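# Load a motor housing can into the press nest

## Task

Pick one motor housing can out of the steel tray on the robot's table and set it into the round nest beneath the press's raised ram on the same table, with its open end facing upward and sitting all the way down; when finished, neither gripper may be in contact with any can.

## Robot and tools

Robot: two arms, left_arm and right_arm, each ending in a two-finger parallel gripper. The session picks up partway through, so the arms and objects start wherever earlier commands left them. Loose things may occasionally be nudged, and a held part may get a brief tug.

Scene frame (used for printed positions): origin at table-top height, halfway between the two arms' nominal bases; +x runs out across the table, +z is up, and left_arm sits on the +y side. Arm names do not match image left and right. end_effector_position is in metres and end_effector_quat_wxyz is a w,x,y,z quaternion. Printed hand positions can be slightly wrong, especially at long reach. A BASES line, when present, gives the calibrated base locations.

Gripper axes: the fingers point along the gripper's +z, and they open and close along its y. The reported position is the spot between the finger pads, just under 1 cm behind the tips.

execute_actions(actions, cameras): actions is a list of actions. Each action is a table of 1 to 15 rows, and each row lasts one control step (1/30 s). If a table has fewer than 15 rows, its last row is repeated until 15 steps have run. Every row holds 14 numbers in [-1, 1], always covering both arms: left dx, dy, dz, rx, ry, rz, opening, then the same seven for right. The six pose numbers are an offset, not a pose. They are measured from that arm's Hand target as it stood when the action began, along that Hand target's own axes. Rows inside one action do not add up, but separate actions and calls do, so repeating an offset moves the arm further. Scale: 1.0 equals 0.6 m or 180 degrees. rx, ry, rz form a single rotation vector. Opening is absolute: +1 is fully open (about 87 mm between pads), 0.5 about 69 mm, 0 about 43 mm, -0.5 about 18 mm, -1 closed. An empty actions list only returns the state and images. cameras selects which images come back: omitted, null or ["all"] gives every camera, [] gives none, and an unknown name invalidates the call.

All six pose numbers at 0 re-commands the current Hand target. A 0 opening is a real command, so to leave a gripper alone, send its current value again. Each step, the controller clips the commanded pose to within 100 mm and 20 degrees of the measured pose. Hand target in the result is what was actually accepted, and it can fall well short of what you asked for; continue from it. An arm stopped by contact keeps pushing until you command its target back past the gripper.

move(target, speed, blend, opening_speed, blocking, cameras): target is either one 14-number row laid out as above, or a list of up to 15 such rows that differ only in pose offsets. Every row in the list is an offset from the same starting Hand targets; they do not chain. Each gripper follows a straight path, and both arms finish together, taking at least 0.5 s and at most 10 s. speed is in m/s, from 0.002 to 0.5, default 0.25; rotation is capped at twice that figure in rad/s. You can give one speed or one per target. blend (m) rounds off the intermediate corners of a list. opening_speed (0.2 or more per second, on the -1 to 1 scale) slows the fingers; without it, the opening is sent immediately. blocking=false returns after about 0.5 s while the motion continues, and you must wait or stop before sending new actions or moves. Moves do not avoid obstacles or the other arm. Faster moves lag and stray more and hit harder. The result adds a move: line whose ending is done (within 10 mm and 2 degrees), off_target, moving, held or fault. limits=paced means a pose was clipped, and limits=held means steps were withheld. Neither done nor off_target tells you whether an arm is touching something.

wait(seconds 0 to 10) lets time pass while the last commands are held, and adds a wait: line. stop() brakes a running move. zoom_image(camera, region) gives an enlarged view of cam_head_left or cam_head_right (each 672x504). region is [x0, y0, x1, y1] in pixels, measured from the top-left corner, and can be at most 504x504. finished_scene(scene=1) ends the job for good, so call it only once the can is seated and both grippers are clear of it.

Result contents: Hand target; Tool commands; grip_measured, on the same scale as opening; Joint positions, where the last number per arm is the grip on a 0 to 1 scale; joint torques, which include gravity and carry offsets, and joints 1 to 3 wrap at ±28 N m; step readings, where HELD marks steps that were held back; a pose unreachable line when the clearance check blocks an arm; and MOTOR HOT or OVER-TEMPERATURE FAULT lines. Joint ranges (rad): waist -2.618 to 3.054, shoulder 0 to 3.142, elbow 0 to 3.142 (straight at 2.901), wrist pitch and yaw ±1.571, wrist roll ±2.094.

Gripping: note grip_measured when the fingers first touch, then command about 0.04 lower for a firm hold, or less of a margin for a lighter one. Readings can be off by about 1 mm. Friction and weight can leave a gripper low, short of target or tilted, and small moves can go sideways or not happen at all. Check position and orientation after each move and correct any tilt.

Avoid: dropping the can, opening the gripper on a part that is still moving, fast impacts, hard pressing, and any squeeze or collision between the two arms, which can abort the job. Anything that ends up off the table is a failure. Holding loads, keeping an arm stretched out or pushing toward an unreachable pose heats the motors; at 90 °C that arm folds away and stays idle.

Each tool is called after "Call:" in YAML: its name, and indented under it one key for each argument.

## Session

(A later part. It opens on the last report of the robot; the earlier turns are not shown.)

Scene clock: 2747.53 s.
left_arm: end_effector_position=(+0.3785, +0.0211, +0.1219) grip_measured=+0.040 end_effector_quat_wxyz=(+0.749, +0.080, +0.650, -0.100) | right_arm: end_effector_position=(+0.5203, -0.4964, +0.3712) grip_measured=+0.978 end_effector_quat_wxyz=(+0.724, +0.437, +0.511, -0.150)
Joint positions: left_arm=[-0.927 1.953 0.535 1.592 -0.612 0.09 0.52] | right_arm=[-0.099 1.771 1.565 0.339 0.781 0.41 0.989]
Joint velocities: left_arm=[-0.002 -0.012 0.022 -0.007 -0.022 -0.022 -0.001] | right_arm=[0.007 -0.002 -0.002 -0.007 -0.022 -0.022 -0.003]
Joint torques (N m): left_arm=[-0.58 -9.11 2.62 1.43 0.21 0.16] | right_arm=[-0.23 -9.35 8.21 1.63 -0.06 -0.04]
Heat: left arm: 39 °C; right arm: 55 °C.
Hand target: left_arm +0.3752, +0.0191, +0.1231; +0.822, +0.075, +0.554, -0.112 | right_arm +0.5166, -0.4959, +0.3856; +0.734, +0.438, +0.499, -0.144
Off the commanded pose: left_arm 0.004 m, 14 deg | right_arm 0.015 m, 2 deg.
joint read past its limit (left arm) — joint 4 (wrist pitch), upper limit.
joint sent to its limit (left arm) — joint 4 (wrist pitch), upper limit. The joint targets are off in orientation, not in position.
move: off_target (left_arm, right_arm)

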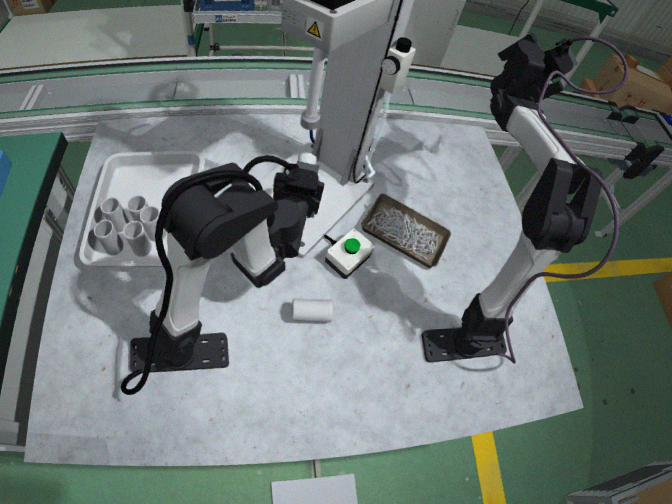

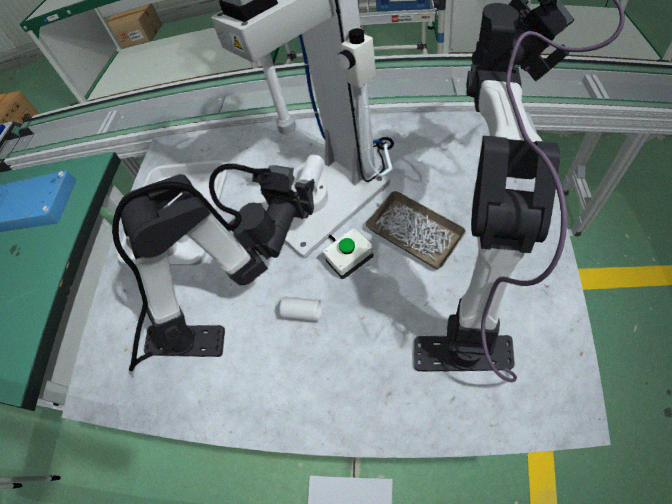

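Call:
move:
  target: [0,0,0,0,0,0,0.7,0,0,0,0,0,0,1]
  opening_speed: 0.5
  cameras: ["cam_head_right","cam_head_left"]

Call:
zoom_image:
  camera: "cam_head_right"
  region: [270, 140, 340, 210]

Call:
zoom_image:
  camera: "cam_head_left"
  region: [270, 140, 340, 210]

Scene clock: 2764.03 s.
left_arm: end_effector_position=(+0.3785, +0.0211, +0.1219) grip_measured=+0.700 end_effector_quat_wxyz=(+0.749, +0.080, +0.650, -0.100) | right_arm: end_effector_position=(+0.5203, -0.4964, +0.3712) grip_measured=+0.978 end_effector_quat_wxyz=(+0.724, +0.437, +0.511, -0.150)
Joint positions: left_arm=[-0.927 1.953 0.535 1.592 -0.612 0.09 0.85] | right_arm=[-0.099 1.771 1.565 0.339 0.781 0.41 0.989]
Joint velocities: left_arm=[0.017 -0.012 -0.007 0.007 -0.007 0.022 -0.005] | right_arm=[0.007 -0.007 0.007 0.007 0.007 0.007 -0.003]
Joint torques (N m): left_arm=[-0.65 -9.13 2.63 1.42 0.21 0.18] | right_arm=[-0.23 -9.36 8.21 1.63 -0.06 -0.04]
Heat: left arm: 39 °C; right arm: 55 °C.
Hand target: left_arm +0.3752, +0.0192, +0.1231; +0.822, +0.075, +0.554, -0.112 | right_arm +0.5166, -0.4959, +0.3856; +0.734, +0.438, +0.499, -0.144
Off the commanded pose: left_arm 0.004 m, 14 deg | right_arm 0.015 m, 2 deg.
joint read past its limit (left arm) — joint 4 (wrist pitch), upper limit.
joint sent to its limit (left arm) — joint 4 (wrist pitch), upper limit. The joint targets are off in orientation, not in position.
move: off_target (left_arm, right_arm)

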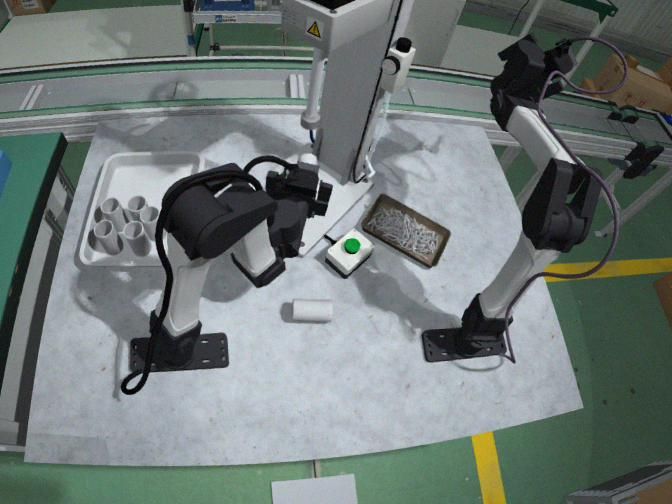

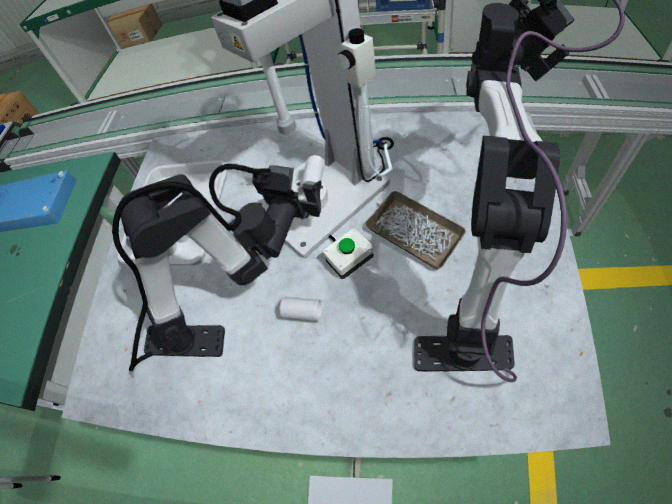

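Scaled by 7.200.

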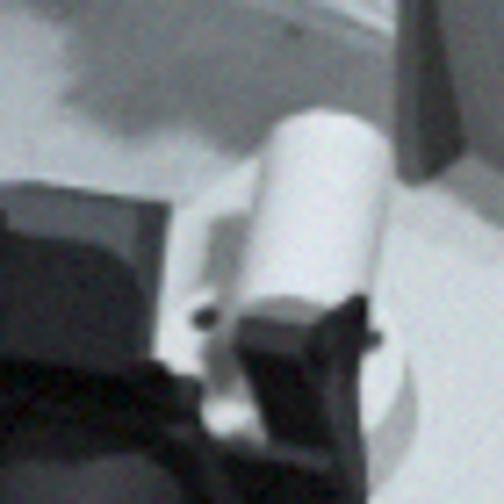

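Scaled by 7.200.

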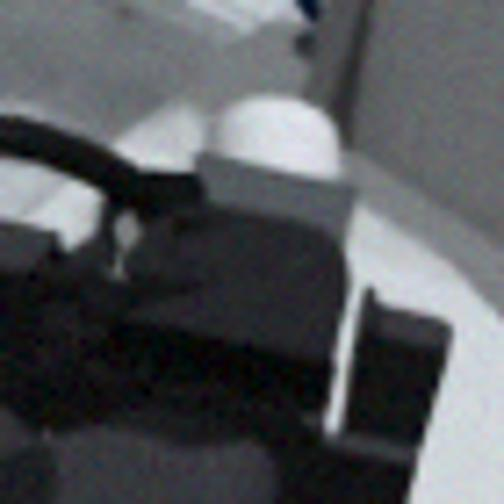

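Call:
move:
  target: [0.09,0.009,0.035,0,0,0,0.9,0,0,0,0,0,0,1]
  speed: 0.05
  cameras: ["cam_head_right","cam_head_left"]

Call:
zoom_image:
  camera: "cam_head_right"
  region: [270, 140, 340, 210]

Call:
zoom_image:
  camera: "cam_head_left"
  region: [270, 140, 340, 210]

Scene clock: 2773.10 s.
left_arm: end_effector_position=(+0.4109, +0.0156, +0.0855) grip_measured=+0.900 end_effector_quat_wxyz=(+0.736, +0.088, +0.665, -0.093) | right_arm: end_effector_position=(+0.5203, -0.4964, +0.3712) grip_measured=+0.978 end_effector_quat_wxyz=(+0.724, +0.437, +0.511, -0.150)
Joint positions: left_arm=[-0.859 2.119 0.644 1.592 -0.545 0.067 0.95] | right_arm=[-0.099 1.771 1.565 0.339 0.781 0.41 0.989]
Joint velocities: left_arm=[-0.012 -0.002 0.012 -0.081 -0.022 0.066 -0.002] | right_arm=[-0.002 0.002 0.012 -0.081 -0.022 0.081 0.024]
Joint torques (N m): left_arm=[0.76 -7.19 4.15 1.49 0.17 -0.01] | right_arm=[-0.23 -9.36 8.21 1.63 -0.06 -0.04]
Heat: left arm: 39 °C; right arm: 55 °C.
Hand target: left_arm +0.4149, +0.0153, +0.0801; +0.822, +0.076, +0.553, -0.111 | right_arm +0.5166, -0.4959, +0.3856; +0.734, +0.438, +0.499, -0.144
Off the commanded pose: left_arm 0.006 m, 16 deg | right_arm 0.015 m, 2 deg.
joint read past its limit (left arm) — joint 4 (wrist pitch), upper limit.
joint sent to its limit (left arm) — joint 4 (wrist pitch), upper limit. The joint targets are off in orientation, not in position.
move: off_target (left_arm, right_arm)

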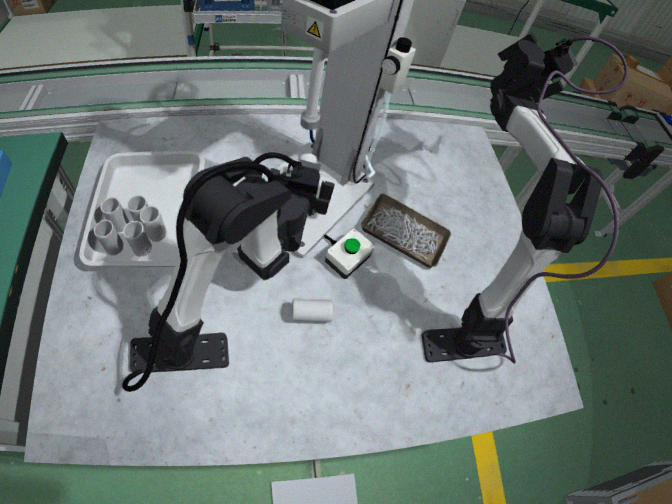

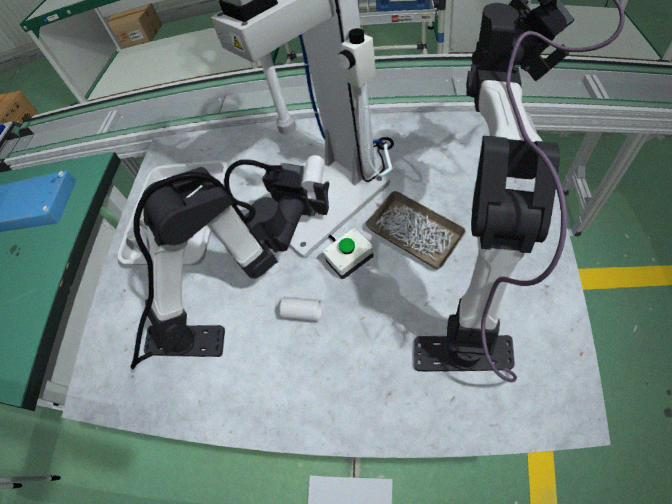

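Scaled by 7.200.

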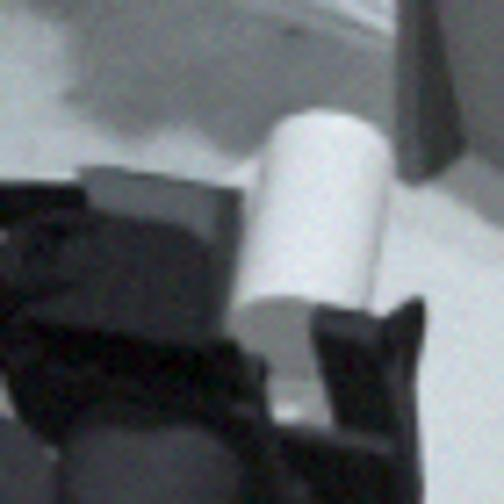

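Scaled by 7.200.

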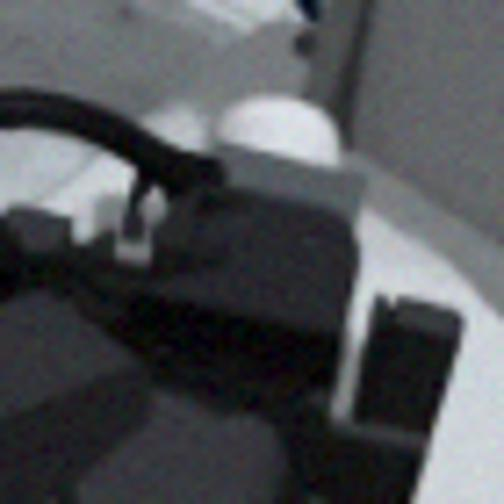

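Call:
move:
  target: [0.024,0.014,0.046,0,0,0,0.9,0,0,0,0,0,0,1]
  speed: 0.05
  cameras: ["cam_head_right","cam_head_left"]

Call:
zoom_image:
  camera: "cam_head_right"
  region: [270, 140, 340, 210]

Call:
zoom_image:
  camera: "cam_head_left"
  region: [270, 140, 340, 210]

Scene clock: 2780.93 s.
left_arm: end_effector_position=(+0.4171, +0.0120, +0.0817) grip_measured=+0.900 end_effector_quat_wxyz=(+0.735, +0.101, +0.663, -0.102) | right_arm: end_effector_position=(+0.5203, -0.4964, +0.3712) grip_measured=+0.978 end_effector_quat_wxyz=(+0.724, +0.437, +0.511, -0.150)
Joint positions: left_arm=[-0.839 2.142 0.664 1.593 -0.494 0.068 0.95] | right_arm=[-0.099 1.771 1.565 0.339 0.781 0.41 0.989]
Joint velocities: left_arm=[-0.002 -0.007 -0.007 -0.022 0.037 -0.022 -0.007] | right_arm=[-0.007 -0.007 0.007 -0.051 0.007 0.037 -0.018]
Joint torques (N m): left_arm=[5.19 -3.28 9.5 1.49 0.38 0.07] | right_arm=[-0.21 -9.36 8.21 1.63 -0.06 -0.04]
Heat: left arm: 39 °C; right arm: 55 °C.
Hand target: left_arm +0.4469, +0.0157, +0.0773; +0.823, +0.077, +0.552, -0.110 | right_arm +0.5166, -0.4959, +0.3856; +0.734, +0.438, +0.499, -0.144
Off the commanded pose: left_arm 0.030 m, 16 deg | right_arm 0.015 m, 2 deg.
joint read past its limit (left arm) — joint 4 (wrist pitch), upper limit.
joint sent to its limit (left arm) — joint 4 (wrist pitch), upper limit. The joint targets are off in position and orientation.
move: off_target (left_arm, right_arm)

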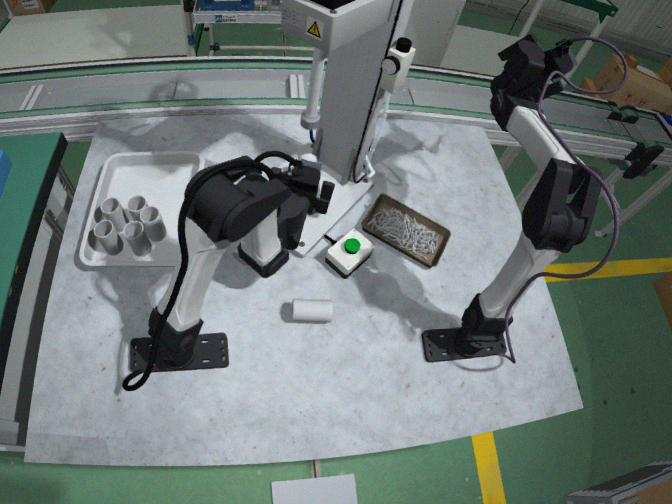

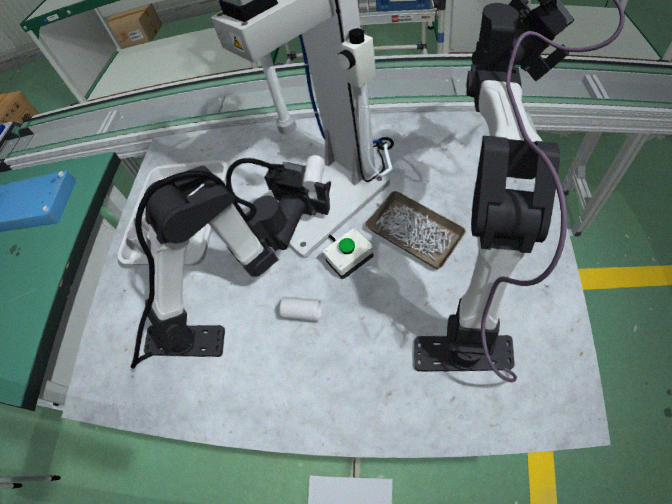

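Scaled by 7.200.

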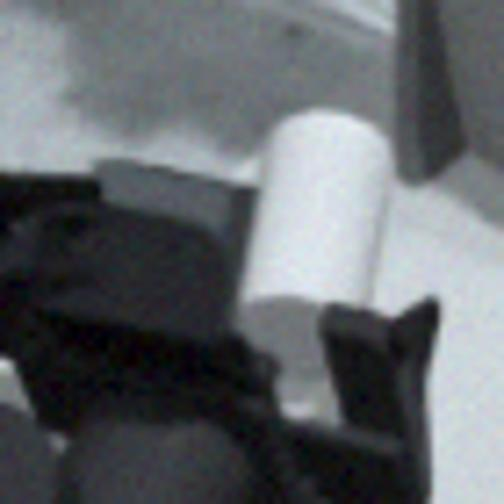

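Scaled by 7.200.

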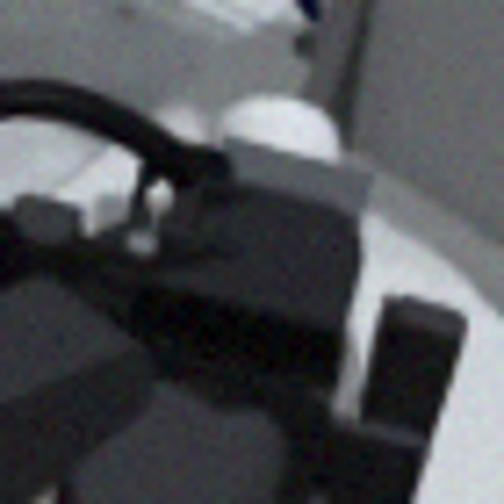

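Call:
move:
  target:
    - [-0.03,0.0,-0.075,0,0,0,0.9,0,0,0,0,0,0,1]
    - [-0.035,0.02,-0.075,0,0,0,0.9,0,0,0,0,0,0,1]
    - [-0.01,0.032,-0.01,0,0,0,0.9,0,0,0,0,0,0,1]
  speed: 0.05
  cameras: ["cam_head_right","cam_head_left"]

Call:
zoom_image:
  camera: "cam_head_right"
  region: [270, 140, 340, 210]

Call:
zoom_image:
  camera: "cam_head_left"
  region: [270, 140, 340, 210]

Scene clock: 2792.77 s.
left_arm: end_effector_position=(+0.4161, +0.0115, +0.0831) grip_measured=+0.900 end_effector_quat_wxyz=(+0.728, +0.135, +0.658, -0.137) | right_arm: end_effector_position=(+0.5203, -0.4964, +0.3712) grip_measured=+0.978 end_effector_quat_wxyz=(+0.724, +0.437, +0.511, -0.150)
Joint positions: left_arm=[-0.79 2.118 0.63 1.593 -0.346 0.052 0.95] | right_arm=[-0.099 1.771 1.565 0.339 0.781 0.41 0.989]
Joint velocities: left_arm=[-0.017 -0.017 -0.027 0.007 -0.007 -0.081 -0.02] | right_arm=[0.007 0.017 0.002 -0.037 0.007 0.022 -0.008]
Joint torques (N m): left_arm=[5.03 -6.09 6.53 1.53 -0.44 0.26] | right_arm=[-0.23 -9.36 8.21 1.63 -0.06 -0.04]
Heat: left arm: 39 °C; right arm: 55 °C.
Hand target: left_arm +0.4446, +0.0363, +0.0813; +0.823, +0.077, +0.552, -0.110 | right_arm +0.5166, -0.4959, +0.3856; +0.734, +0.438, +0.499, -0.144
Off the commanded pose: left_arm 0.038 m, 18 deg | right_arm 0.015 m, 2 deg.
joint read past its limit (left arm) — joint 4 (wrist pitch), upper limit.
joint sent to its limit (left arm) — joint 4 (wrist pitch), upper limit. The joint targets are off in orientation, not in position.
move: off_target (left_arm, right_arm)

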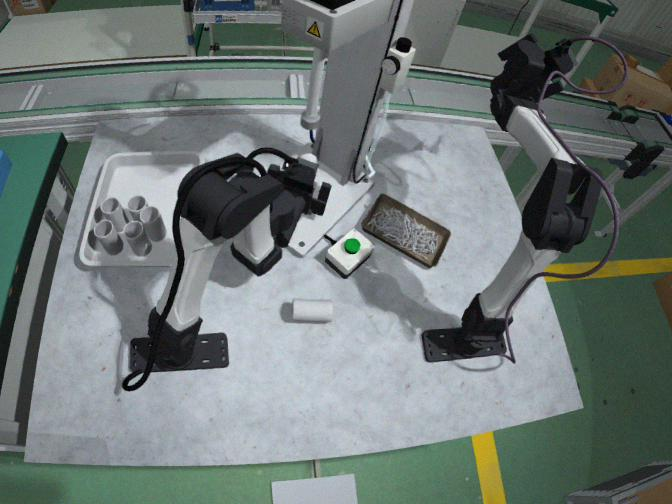

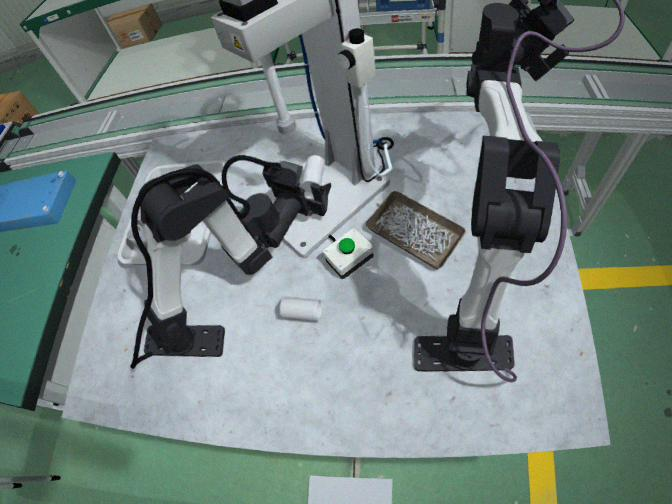

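Scaled by 7.200.

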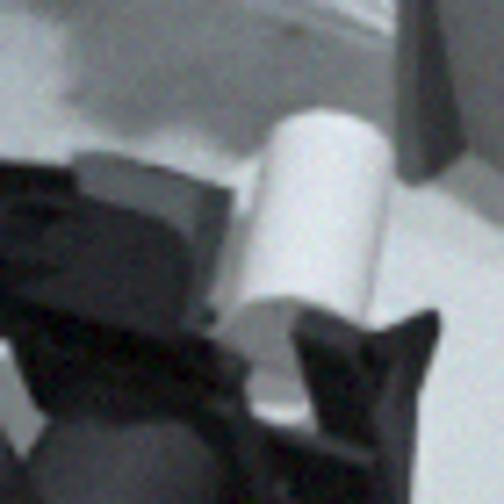

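Scaled by 7.200.

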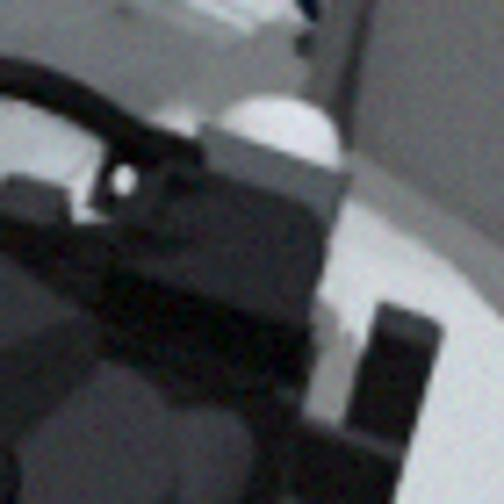

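Call:
move:
  target:
    - [-0.035,-0.022,-0.072,0,0,0,0.9,0,0,0,0,0,0,1]
    - [-0.028,-0.09,-0.055,0,0,0,0.9,0,0,0,0,0,0,1]
  speed: 0.06
  cameras: ["cam_head_right","cam_head_left"]

Call:
zoom_image:
  camera: "cam_head_right"
  region: [270, 140, 340, 210]

Call:
zoom_image:
  camera: "cam_head_left"
  region: [270, 140, 340, 210]

Scene clock: 2804.37 s.
left_arm: end_effector_position=(+0.3930, -0.0041, +0.0856) grip_measured=+0.900 end_effector_quat_wxyz=(+0.735, +0.086, +0.665, -0.101) | right_arm: end_effector_position=(+0.5203, -0.4964, +0.3712) grip_measured=+0.978 end_effector_quat_wxyz=(+0.724, +0.437, +0.511, -0.150)
Joint positions: left_arm=[-0.938 2.123 0.653 1.592 -0.616 0.064 0.95] | right_arm=[-0.099 1.771 1.565 0.339 0.781 0.41 0.989]
Joint velocities: left_arm=[0.002 -0.017 -0.002 0.007 -0.037 -0.051 0.002] | right_arm=[-0.027 0.007 0.022 0.007 -0.007 0.051 -0.008]
Joint torques (N m): left_arm=[-0.35 -7.57 4.4 1.48 0.03 0.16] | right_arm=[-0.23 -9.36 8.21 1.63 -0.06 -0.04]
Heat: left arm: 40 °C; right arm: 55 °C.
Hand target: left_arm +0.3946, -0.0070, +0.0832; +0.822, +0.074, +0.554, -0.112 | right_arm +0.5166, -0.4959, +0.3856; +0.734, +0.438, +0.499, -0.144
Off the commanded pose: left_arm 0.003 m, 17 deg | right_arm 0.015 m, 2 deg.
joint read past its limit (left arm) — joint 4 (wrist pitch), upper limit.
joint sent to its limit (left arm) — joint 4 (wrist pitch), upper limit. The joint targets are off in orientation, not in position.
move: off_target (left_arm, right_arm)

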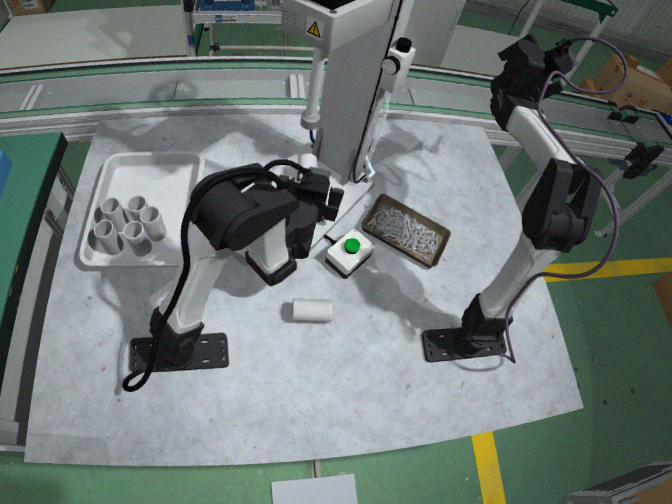

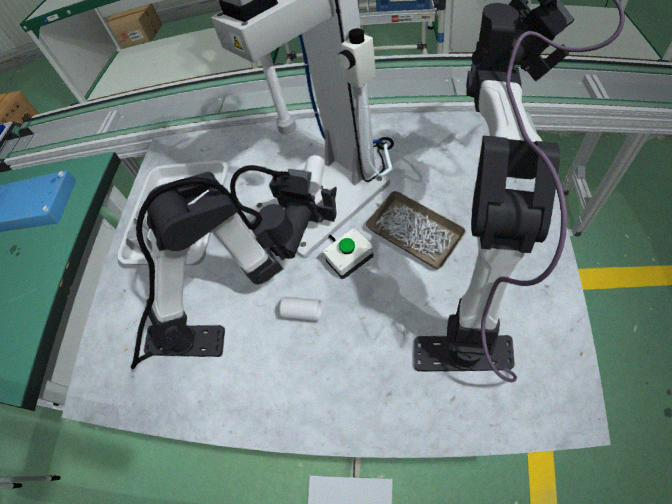

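Scaled by 7.200.

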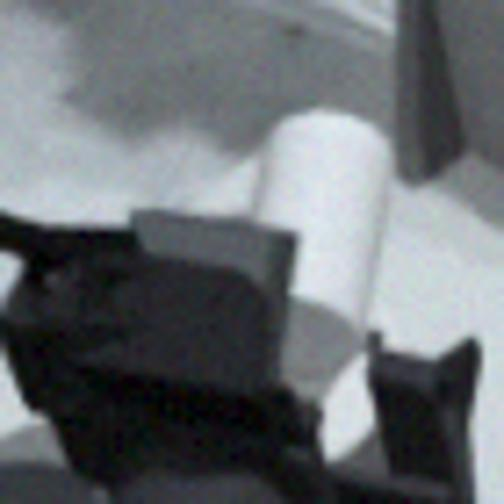

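Scaled by 7.200.

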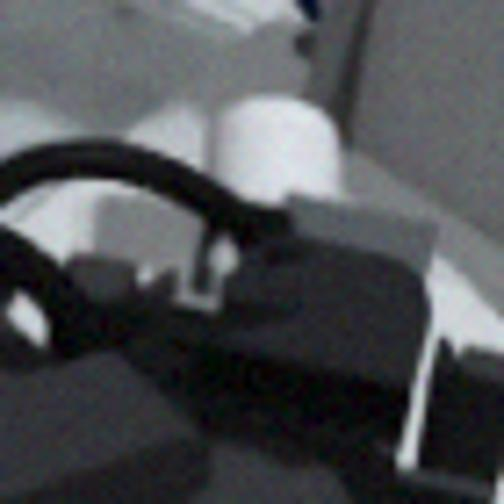

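Call:
move:
  target: [0.028,0.018,0.068,0,0,0,0.9,0,0,0,0,0,0,1]
  speed: 0.05
  cameras: ["cam_head_right","cam_head_left"]

Call:
zoom_image:
  camera: "cam_head_right"
  region: [270, 140, 340, 210]

Call:
zoom_image:
  camera: "cam_head_left"
  region: [270, 140, 340, 210]

Scene clock: 2810.30 s.
left_arm: end_effector_position=(+0.4209, -0.0117, +0.0863) grip_measured=+0.900 end_effector_quat_wxyz=(+0.745, +0.095, +0.652, -0.103) | right_arm: end_effector_position=(+0.5203, -0.4964, +0.3712) grip_measured=+0.978 end_effector_quat_wxyz=(+0.724, +0.437, +0.511, -0.150)
Joint positions: left_arm=[-0.884 2.192 0.753 1.592 -0.545 0.087 0.95] | right_arm=[-0.099 1.771 1.565 0.339 0.781 0.41 0.989]
Joint velocities: left_arm=[-0.027 0.012 0.002 0.022 0.007 -0.037 -0.002] | right_arm=[-0.002 0.002 -0.012 -0.022 -0.051 -0.022 -0.003]
Joint torques (N m): left_arm=[3.66 -6.13 7.08 1.48 0.29 0.09] | right_arm=[-0.23 -9.35 8.21 1.62 -0.06 -0.04]
Heat: left arm: 39 °C; right arm: 55 °C.
Hand target: left_arm +0.4400, -0.0075, +0.0825; +0.822, +0.076, +0.553, -0.111 | right_arm +0.5166, -0.4959, +0.3856; +0.734, +0.438, +0.499, -0.144
Off the commanded pose: left_arm 0.020 m, 15 deg | right_arm 0.015 m, 2 deg.
joint read past its limit (left arm) — joint 4 (wrist pitch), upper limit.
joint sent to its limit (left arm) — joint 4 (wrist pitch), upper limit. The joint targets are off in orientation, not in position.
move: off_target (left_arm, right_arm)

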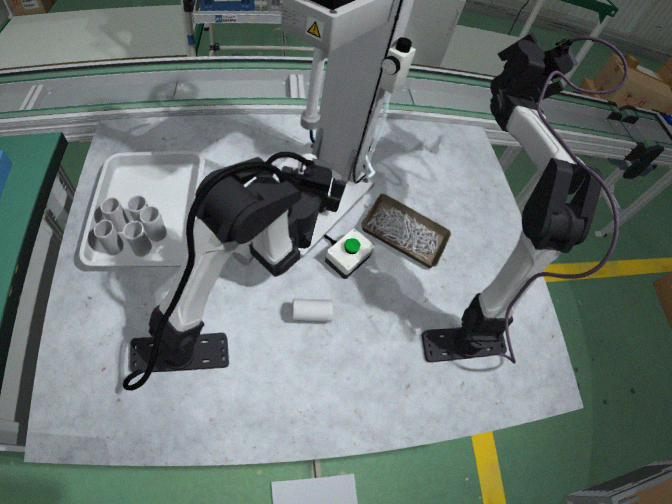

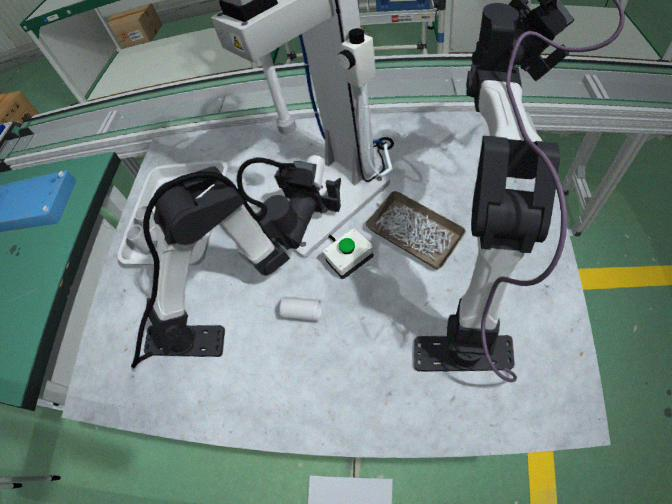

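Scaled by 7.200.

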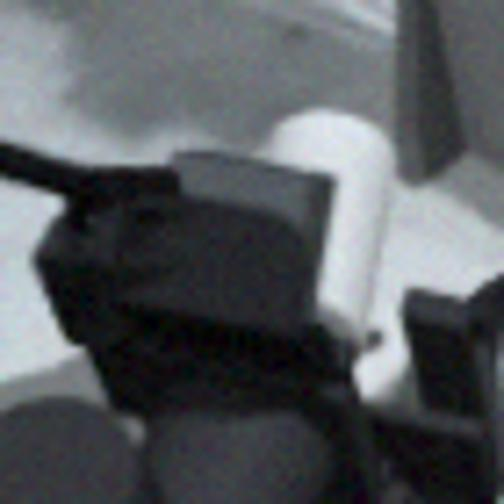

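Scaled by 7.200.

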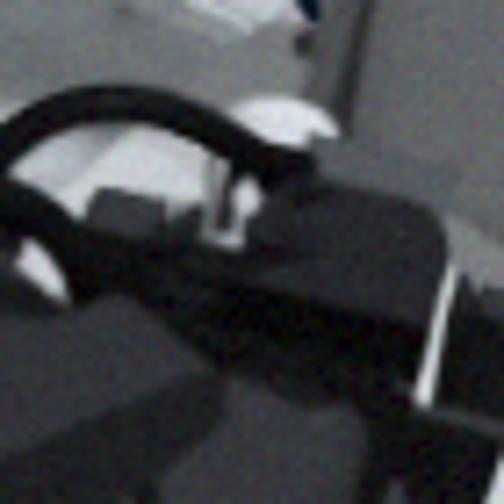

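Call:
move:
  target: [0,0,0,0,0,0,-0.1,0,0,0,0,0,0,1]
  opening_speed: 0.3
  cameras: ["cam_head_right","cam_head_left"]

Call:
zoom_image:
  camera: "cam_head_right"
  region: [270, 140, 340, 210]

Call:
zoom_image:
  camera: "cam_head_left"
  region: [270, 140, 340, 210]

Scene clock: 2819.83 s.
left_arm: end_effector_position=(+0.4124, -0.0353, +0.0893) grip_measured=+0.017 end_effector_quat_wxyz=(+0.741, +0.133, +0.641, -0.149) | right_arm: end_effector_position=(+0.5203, -0.4964, +0.3712) grip_measured=+0.978 end_effector_quat_wxyz=(+0.724, +0.437, +0.511, -0.150)
Joint positions: left_arm=[-0.892 2.192 0.758 1.593 -0.431 0.073 0.509] | right_arm=[-0.099 1.771 1.565 0.339 0.781 0.41 0.989]
Joint velocities: left_arm=[-0.007 0.002 -0.007 0.022 -0.11 -0.022 0.011] | right_arm=[-0.007 -0.012 -0.002 0.007 -0.007 -0.051 0.008]
Joint torques (N m): left_arm=[4.51 -6.83 5.76 1.47 -0.61 0.34] | right_arm=[-0.24 -9.35 8.21 1.63 -0.06 -0.04]
Heat: left arm: 39 °C; right arm: 55 °C.
Hand target: left_arm +0.4400, -0.0076, +0.0828; +0.823, +0.076, +0.553, -0.111 | right_arm +0.5166, -0.4959, +0.3856; +0.734, +0.438, +0.499, -0.144
Off the commanded pose: left_arm 0.040 m, 16 deg | right_arm 0.015 m, 2 deg.
joint read past its limit (left arm) — joint 4 (wrist pitch), upper limit.
joint sent to its limit (left arm) — joint 4 (wrist pitch), upper limit. The joint targets are off in orientation, not in position.
move: off_target (left_arm, right_arm)

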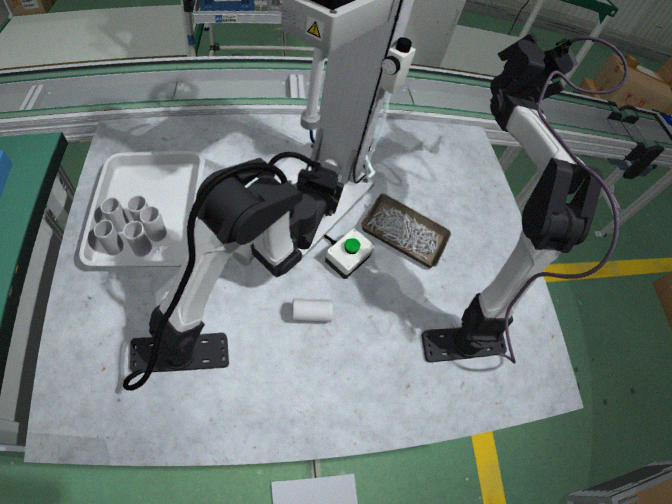

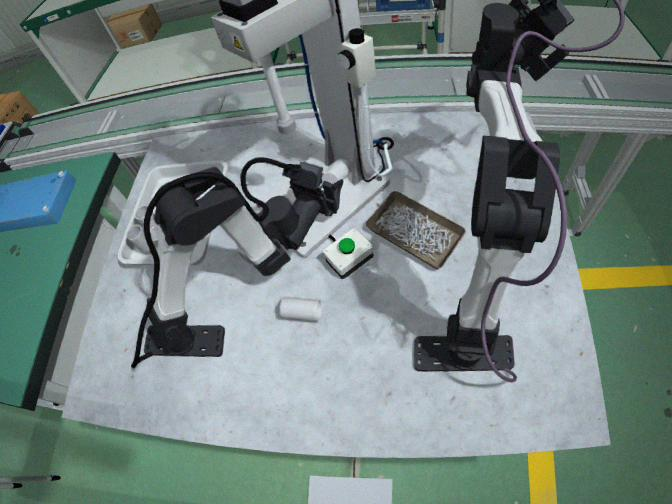

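Scaled by 7.200.

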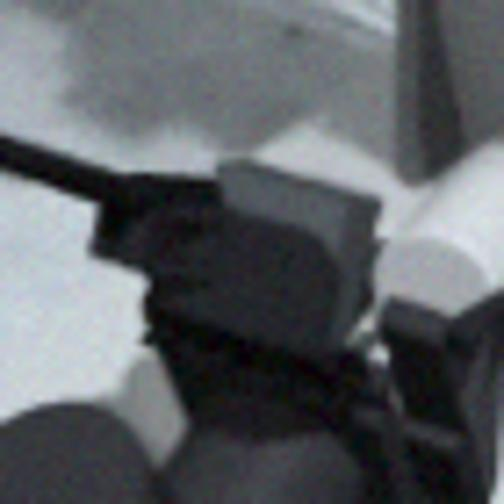

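Scaled by 7.200.

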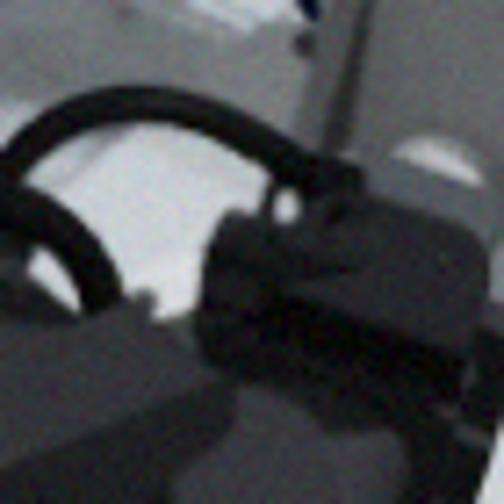

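Call:
move:
  target: [-0.125,-0.059,-0.099,0,0,0,-0.1,0,0,0,0,0,0,1]
  speed: 0.04
  cameras: ["cam_head_right","cam_head_left"]

Call:
zoom_image:
  camera: "cam_head_right"
  region: [270, 140, 370, 240]

Scene clock: 2830.60 s.
left_arm: end_effector_position=(+0.3526, -0.0236, +0.1118) grip_measured=+0.011 end_effector_quat_wxyz=(+0.743, +0.102, +0.654, -0.098) | right_arm: end_effector_position=(+0.5203, -0.4964, +0.3712) grip_measured=+0.978 end_effector_quat_wxyz=(+0.724, +0.437, +0.511, -0.150)
Joint positions: left_arm=[-1.075 2.021 0.614 1.573 -0.73 0.135 0.505] | right_arm=[-0.099 1.771 1.565 0.339 0.781 0.41 0.989]
Joint velocities: left_arm=[0.007 -0.007 -0.017 -0.022 0.037 -0.007 -0.006] | right_arm=[-0.007 0.002 0.002 -0.007 0.081 0.037 -0.029]
Joint torques (N m): left_arm=[-0.5 -12.55 2.85 1.57 0.02 0.14] | right_arm=[-0.21 -9.36 8.21 1.63 -0.06 -0.04]
Heat: left arm: 40 °C; right arm: 55 °C.
Hand target: left_arm +0.3506, -0.0218, +0.1302; +0.821, +0.073, +0.556, -0.113 | right_arm +0.5166, -0.4959, +0.3856; +0.734, +0.438, +0.499, -0.144
Off the commanded pose: left_arm 0.019 m, 15 deg | right_arm 0.015 m, 2 deg.
joint sent to its limit (left arm) — joint 4 (wrist pitch), upper limit. The joint targets are off in orientation, not in position.
move: off_target (left_arm, right_arm)

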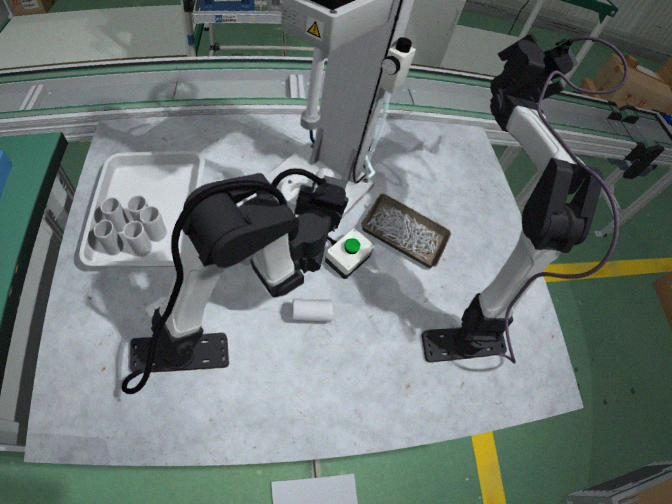

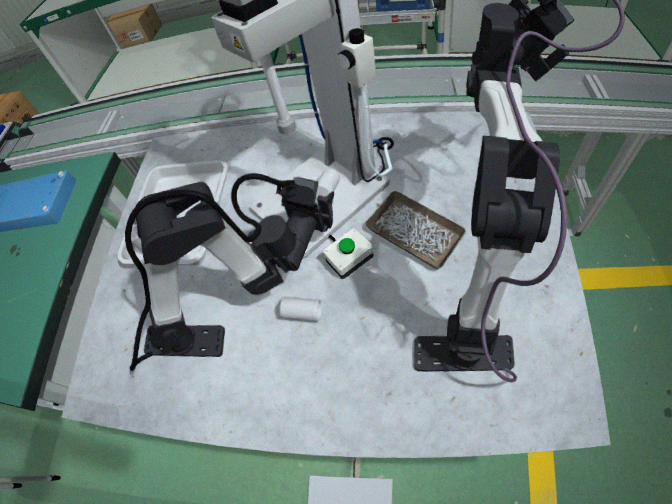

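Scaled by 5.040.

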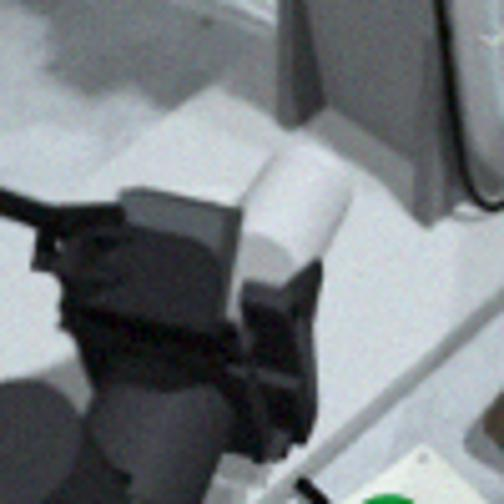

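Call:
move:
  target: [-0.106,0.078,-0.26,0.128,0.09,-0.052,-0.1,0,0,0,0,0,0,1]
  speed: 0.08
  cameras: ["cam_head_right","cam_head_left"]

Call:
zoom_image:
  camera: "cam_head_right"
  region: [220, 190, 370, 340]

Call:
zoom_image:
  camera: "cam_head_left"
  region: [220, 190, 370, 340]

Scene clock: 2855.00 s.
left_arm: end_effector_position=(+0.1985, +0.0671, +0.1345) grip_measured=+0.009 end_effector_quat_wxyz=(+0.659, +0.218, +0.674, -0.252) | right_arm: end_effector_position=(+0.5203, -0.4964, +0.3712) grip_measured=+0.978 end_effector_quat_wxyz=(+0.724, +0.437, +0.511, -0.150)
Joint positions: left_arm=[-1.248 0.653 0.019 0.63 -0.517 -0.055 0.504] | right_arm=[-0.099 1.771 1.565 0.339 0.781 0.41 0.989]
Joint velocities: left_arm=[-0.012 -0.002 0.007 -0.007 -0.066 -0.007 -0.004] | right_arm=[0.012 0.002 -0.007 0.037 -0.022 -0.022 0.018]
Joint torques (N m): left_arm=[0.7 -0.8 5.72 1.74 0.21 -0.06] | right_arm=[-0.23 -9.36 8.21 1.63 -0.06 -0.03]
Heat: left arm: 43 °C; right arm: 55 °C.
Hand target: left_arm +0.1986, +0.0672, +0.1378; +0.689, +0.202, +0.639, -0.278 | right_arm +0.5166, -0.4959, +0.3856; +0.734, +0.438, +0.499, -0.144
Off the commanded pose: left_arm 0.004 m, 7 deg | right_arm 0.015 m, 2 deg.
joint sent to its limit (left arm) — joint 3 (elbow), lower limit, where the elbow is as bent as it goes. The joint targets are off in position and orientation.
move: off_target (left_arm, right_arm)

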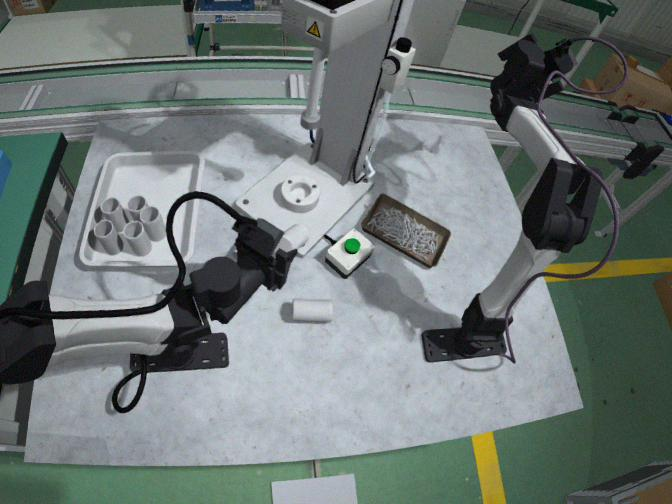

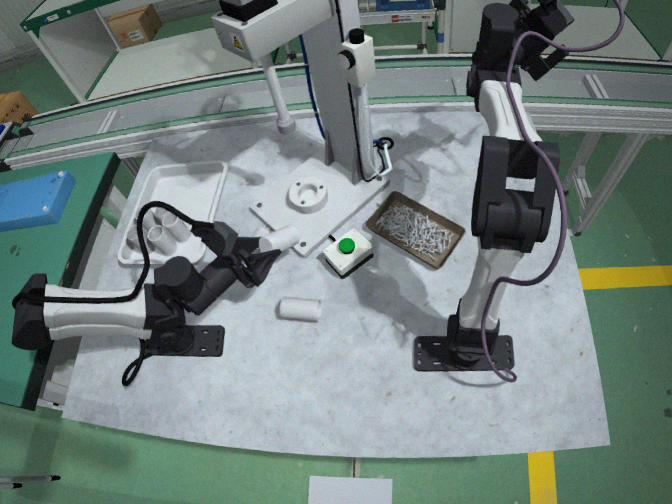

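Scaled by 3.360.

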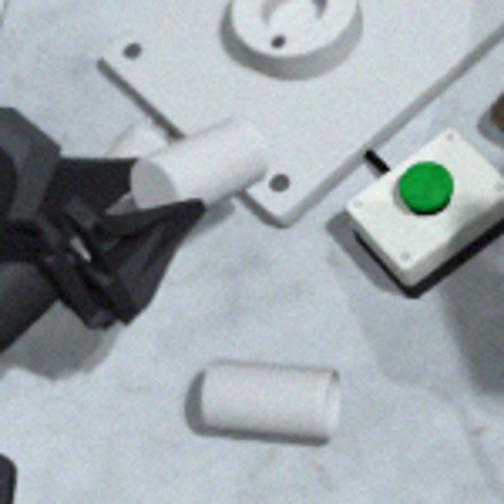

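Scaled by 3.360.

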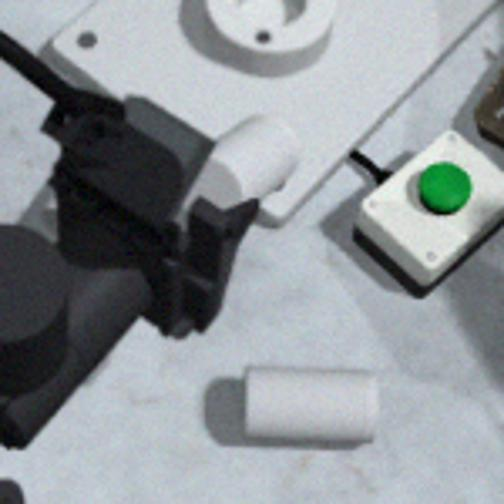

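Call:
move:
  target: [0.06,0,0,0,0.2,0,-0.1,0,0,0,0,0,0,1]
  speed: 0.08
  cameras: ["cam_head_right","cam_head_left"]

Scene clock: 2862.77 s.
left_arm: end_effector_position=(+0.1974, +0.0692, +0.0874) grip_measured=+0.009 end_effector_quat_wxyz=(+0.453, +0.285, +0.824, -0.186) | right_arm: end_effector_position=(+0.5203, -0.4964, +0.3712) grip_measured=+0.978 end_effector_quat_wxyz=(+0.724, +0.437, +0.511, -0.150)
Joint positions: left_arm=[-1.066 0.863 0.382 -0.086 -0.247 -0.211 0.504] | right_arm=[-0.099 1.771 1.565 0.339 0.781 0.41 0.989]
Joint velocities: left_arm=[-0.012 -0.002 0.002 -0.007 0.037 -0.007 -0.006] | right_arm=[0.007 0.007 -0.022 -0.037 -0.022 -0.051 -0.018]
Joint torques (N m): left_arm=[0.68 -0.81 9.52 1.47 0.13 -0.08] | right_arm=[-0.23 -9.36 8.2 1.62 -0.06 -0.04]
Heat: left arm: 41 °C; right arm: 55 °C.
Hand target: left_arm +0.2013, +0.0618, +0.1010; +0.459, +0.276, +0.820, -0.199 | right_arm +0.5166, -0.4959, +0.3856; +0.734, +0.438, +0.499, -0.144
Off the commanded pose: left_arm 0.016 m, 2 deg | right_arm 0.015 m, 2 deg.
move: off_target (left_arm, right_arm)

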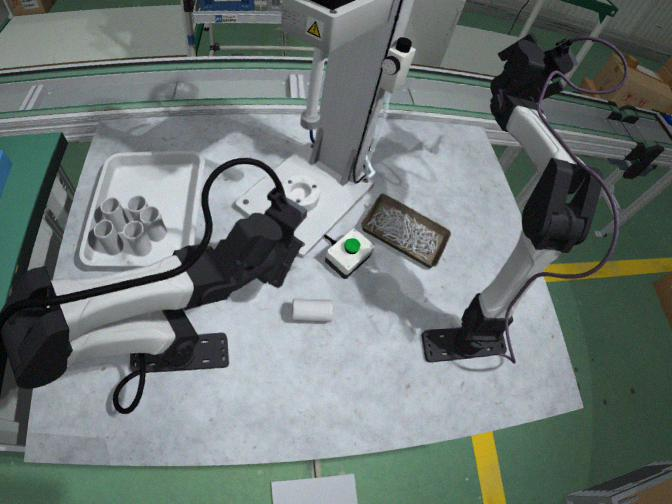

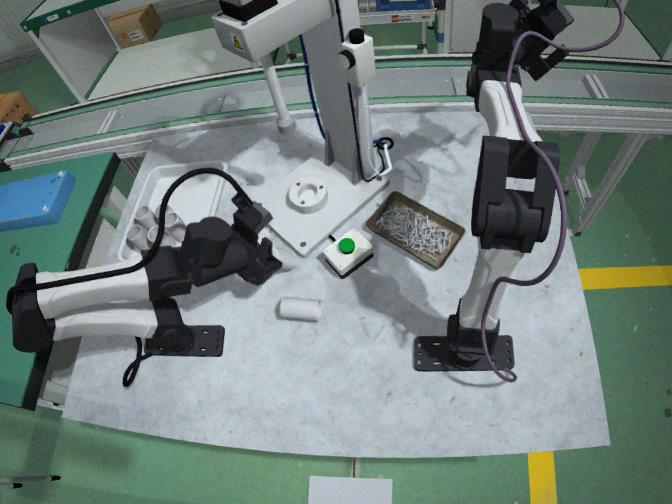

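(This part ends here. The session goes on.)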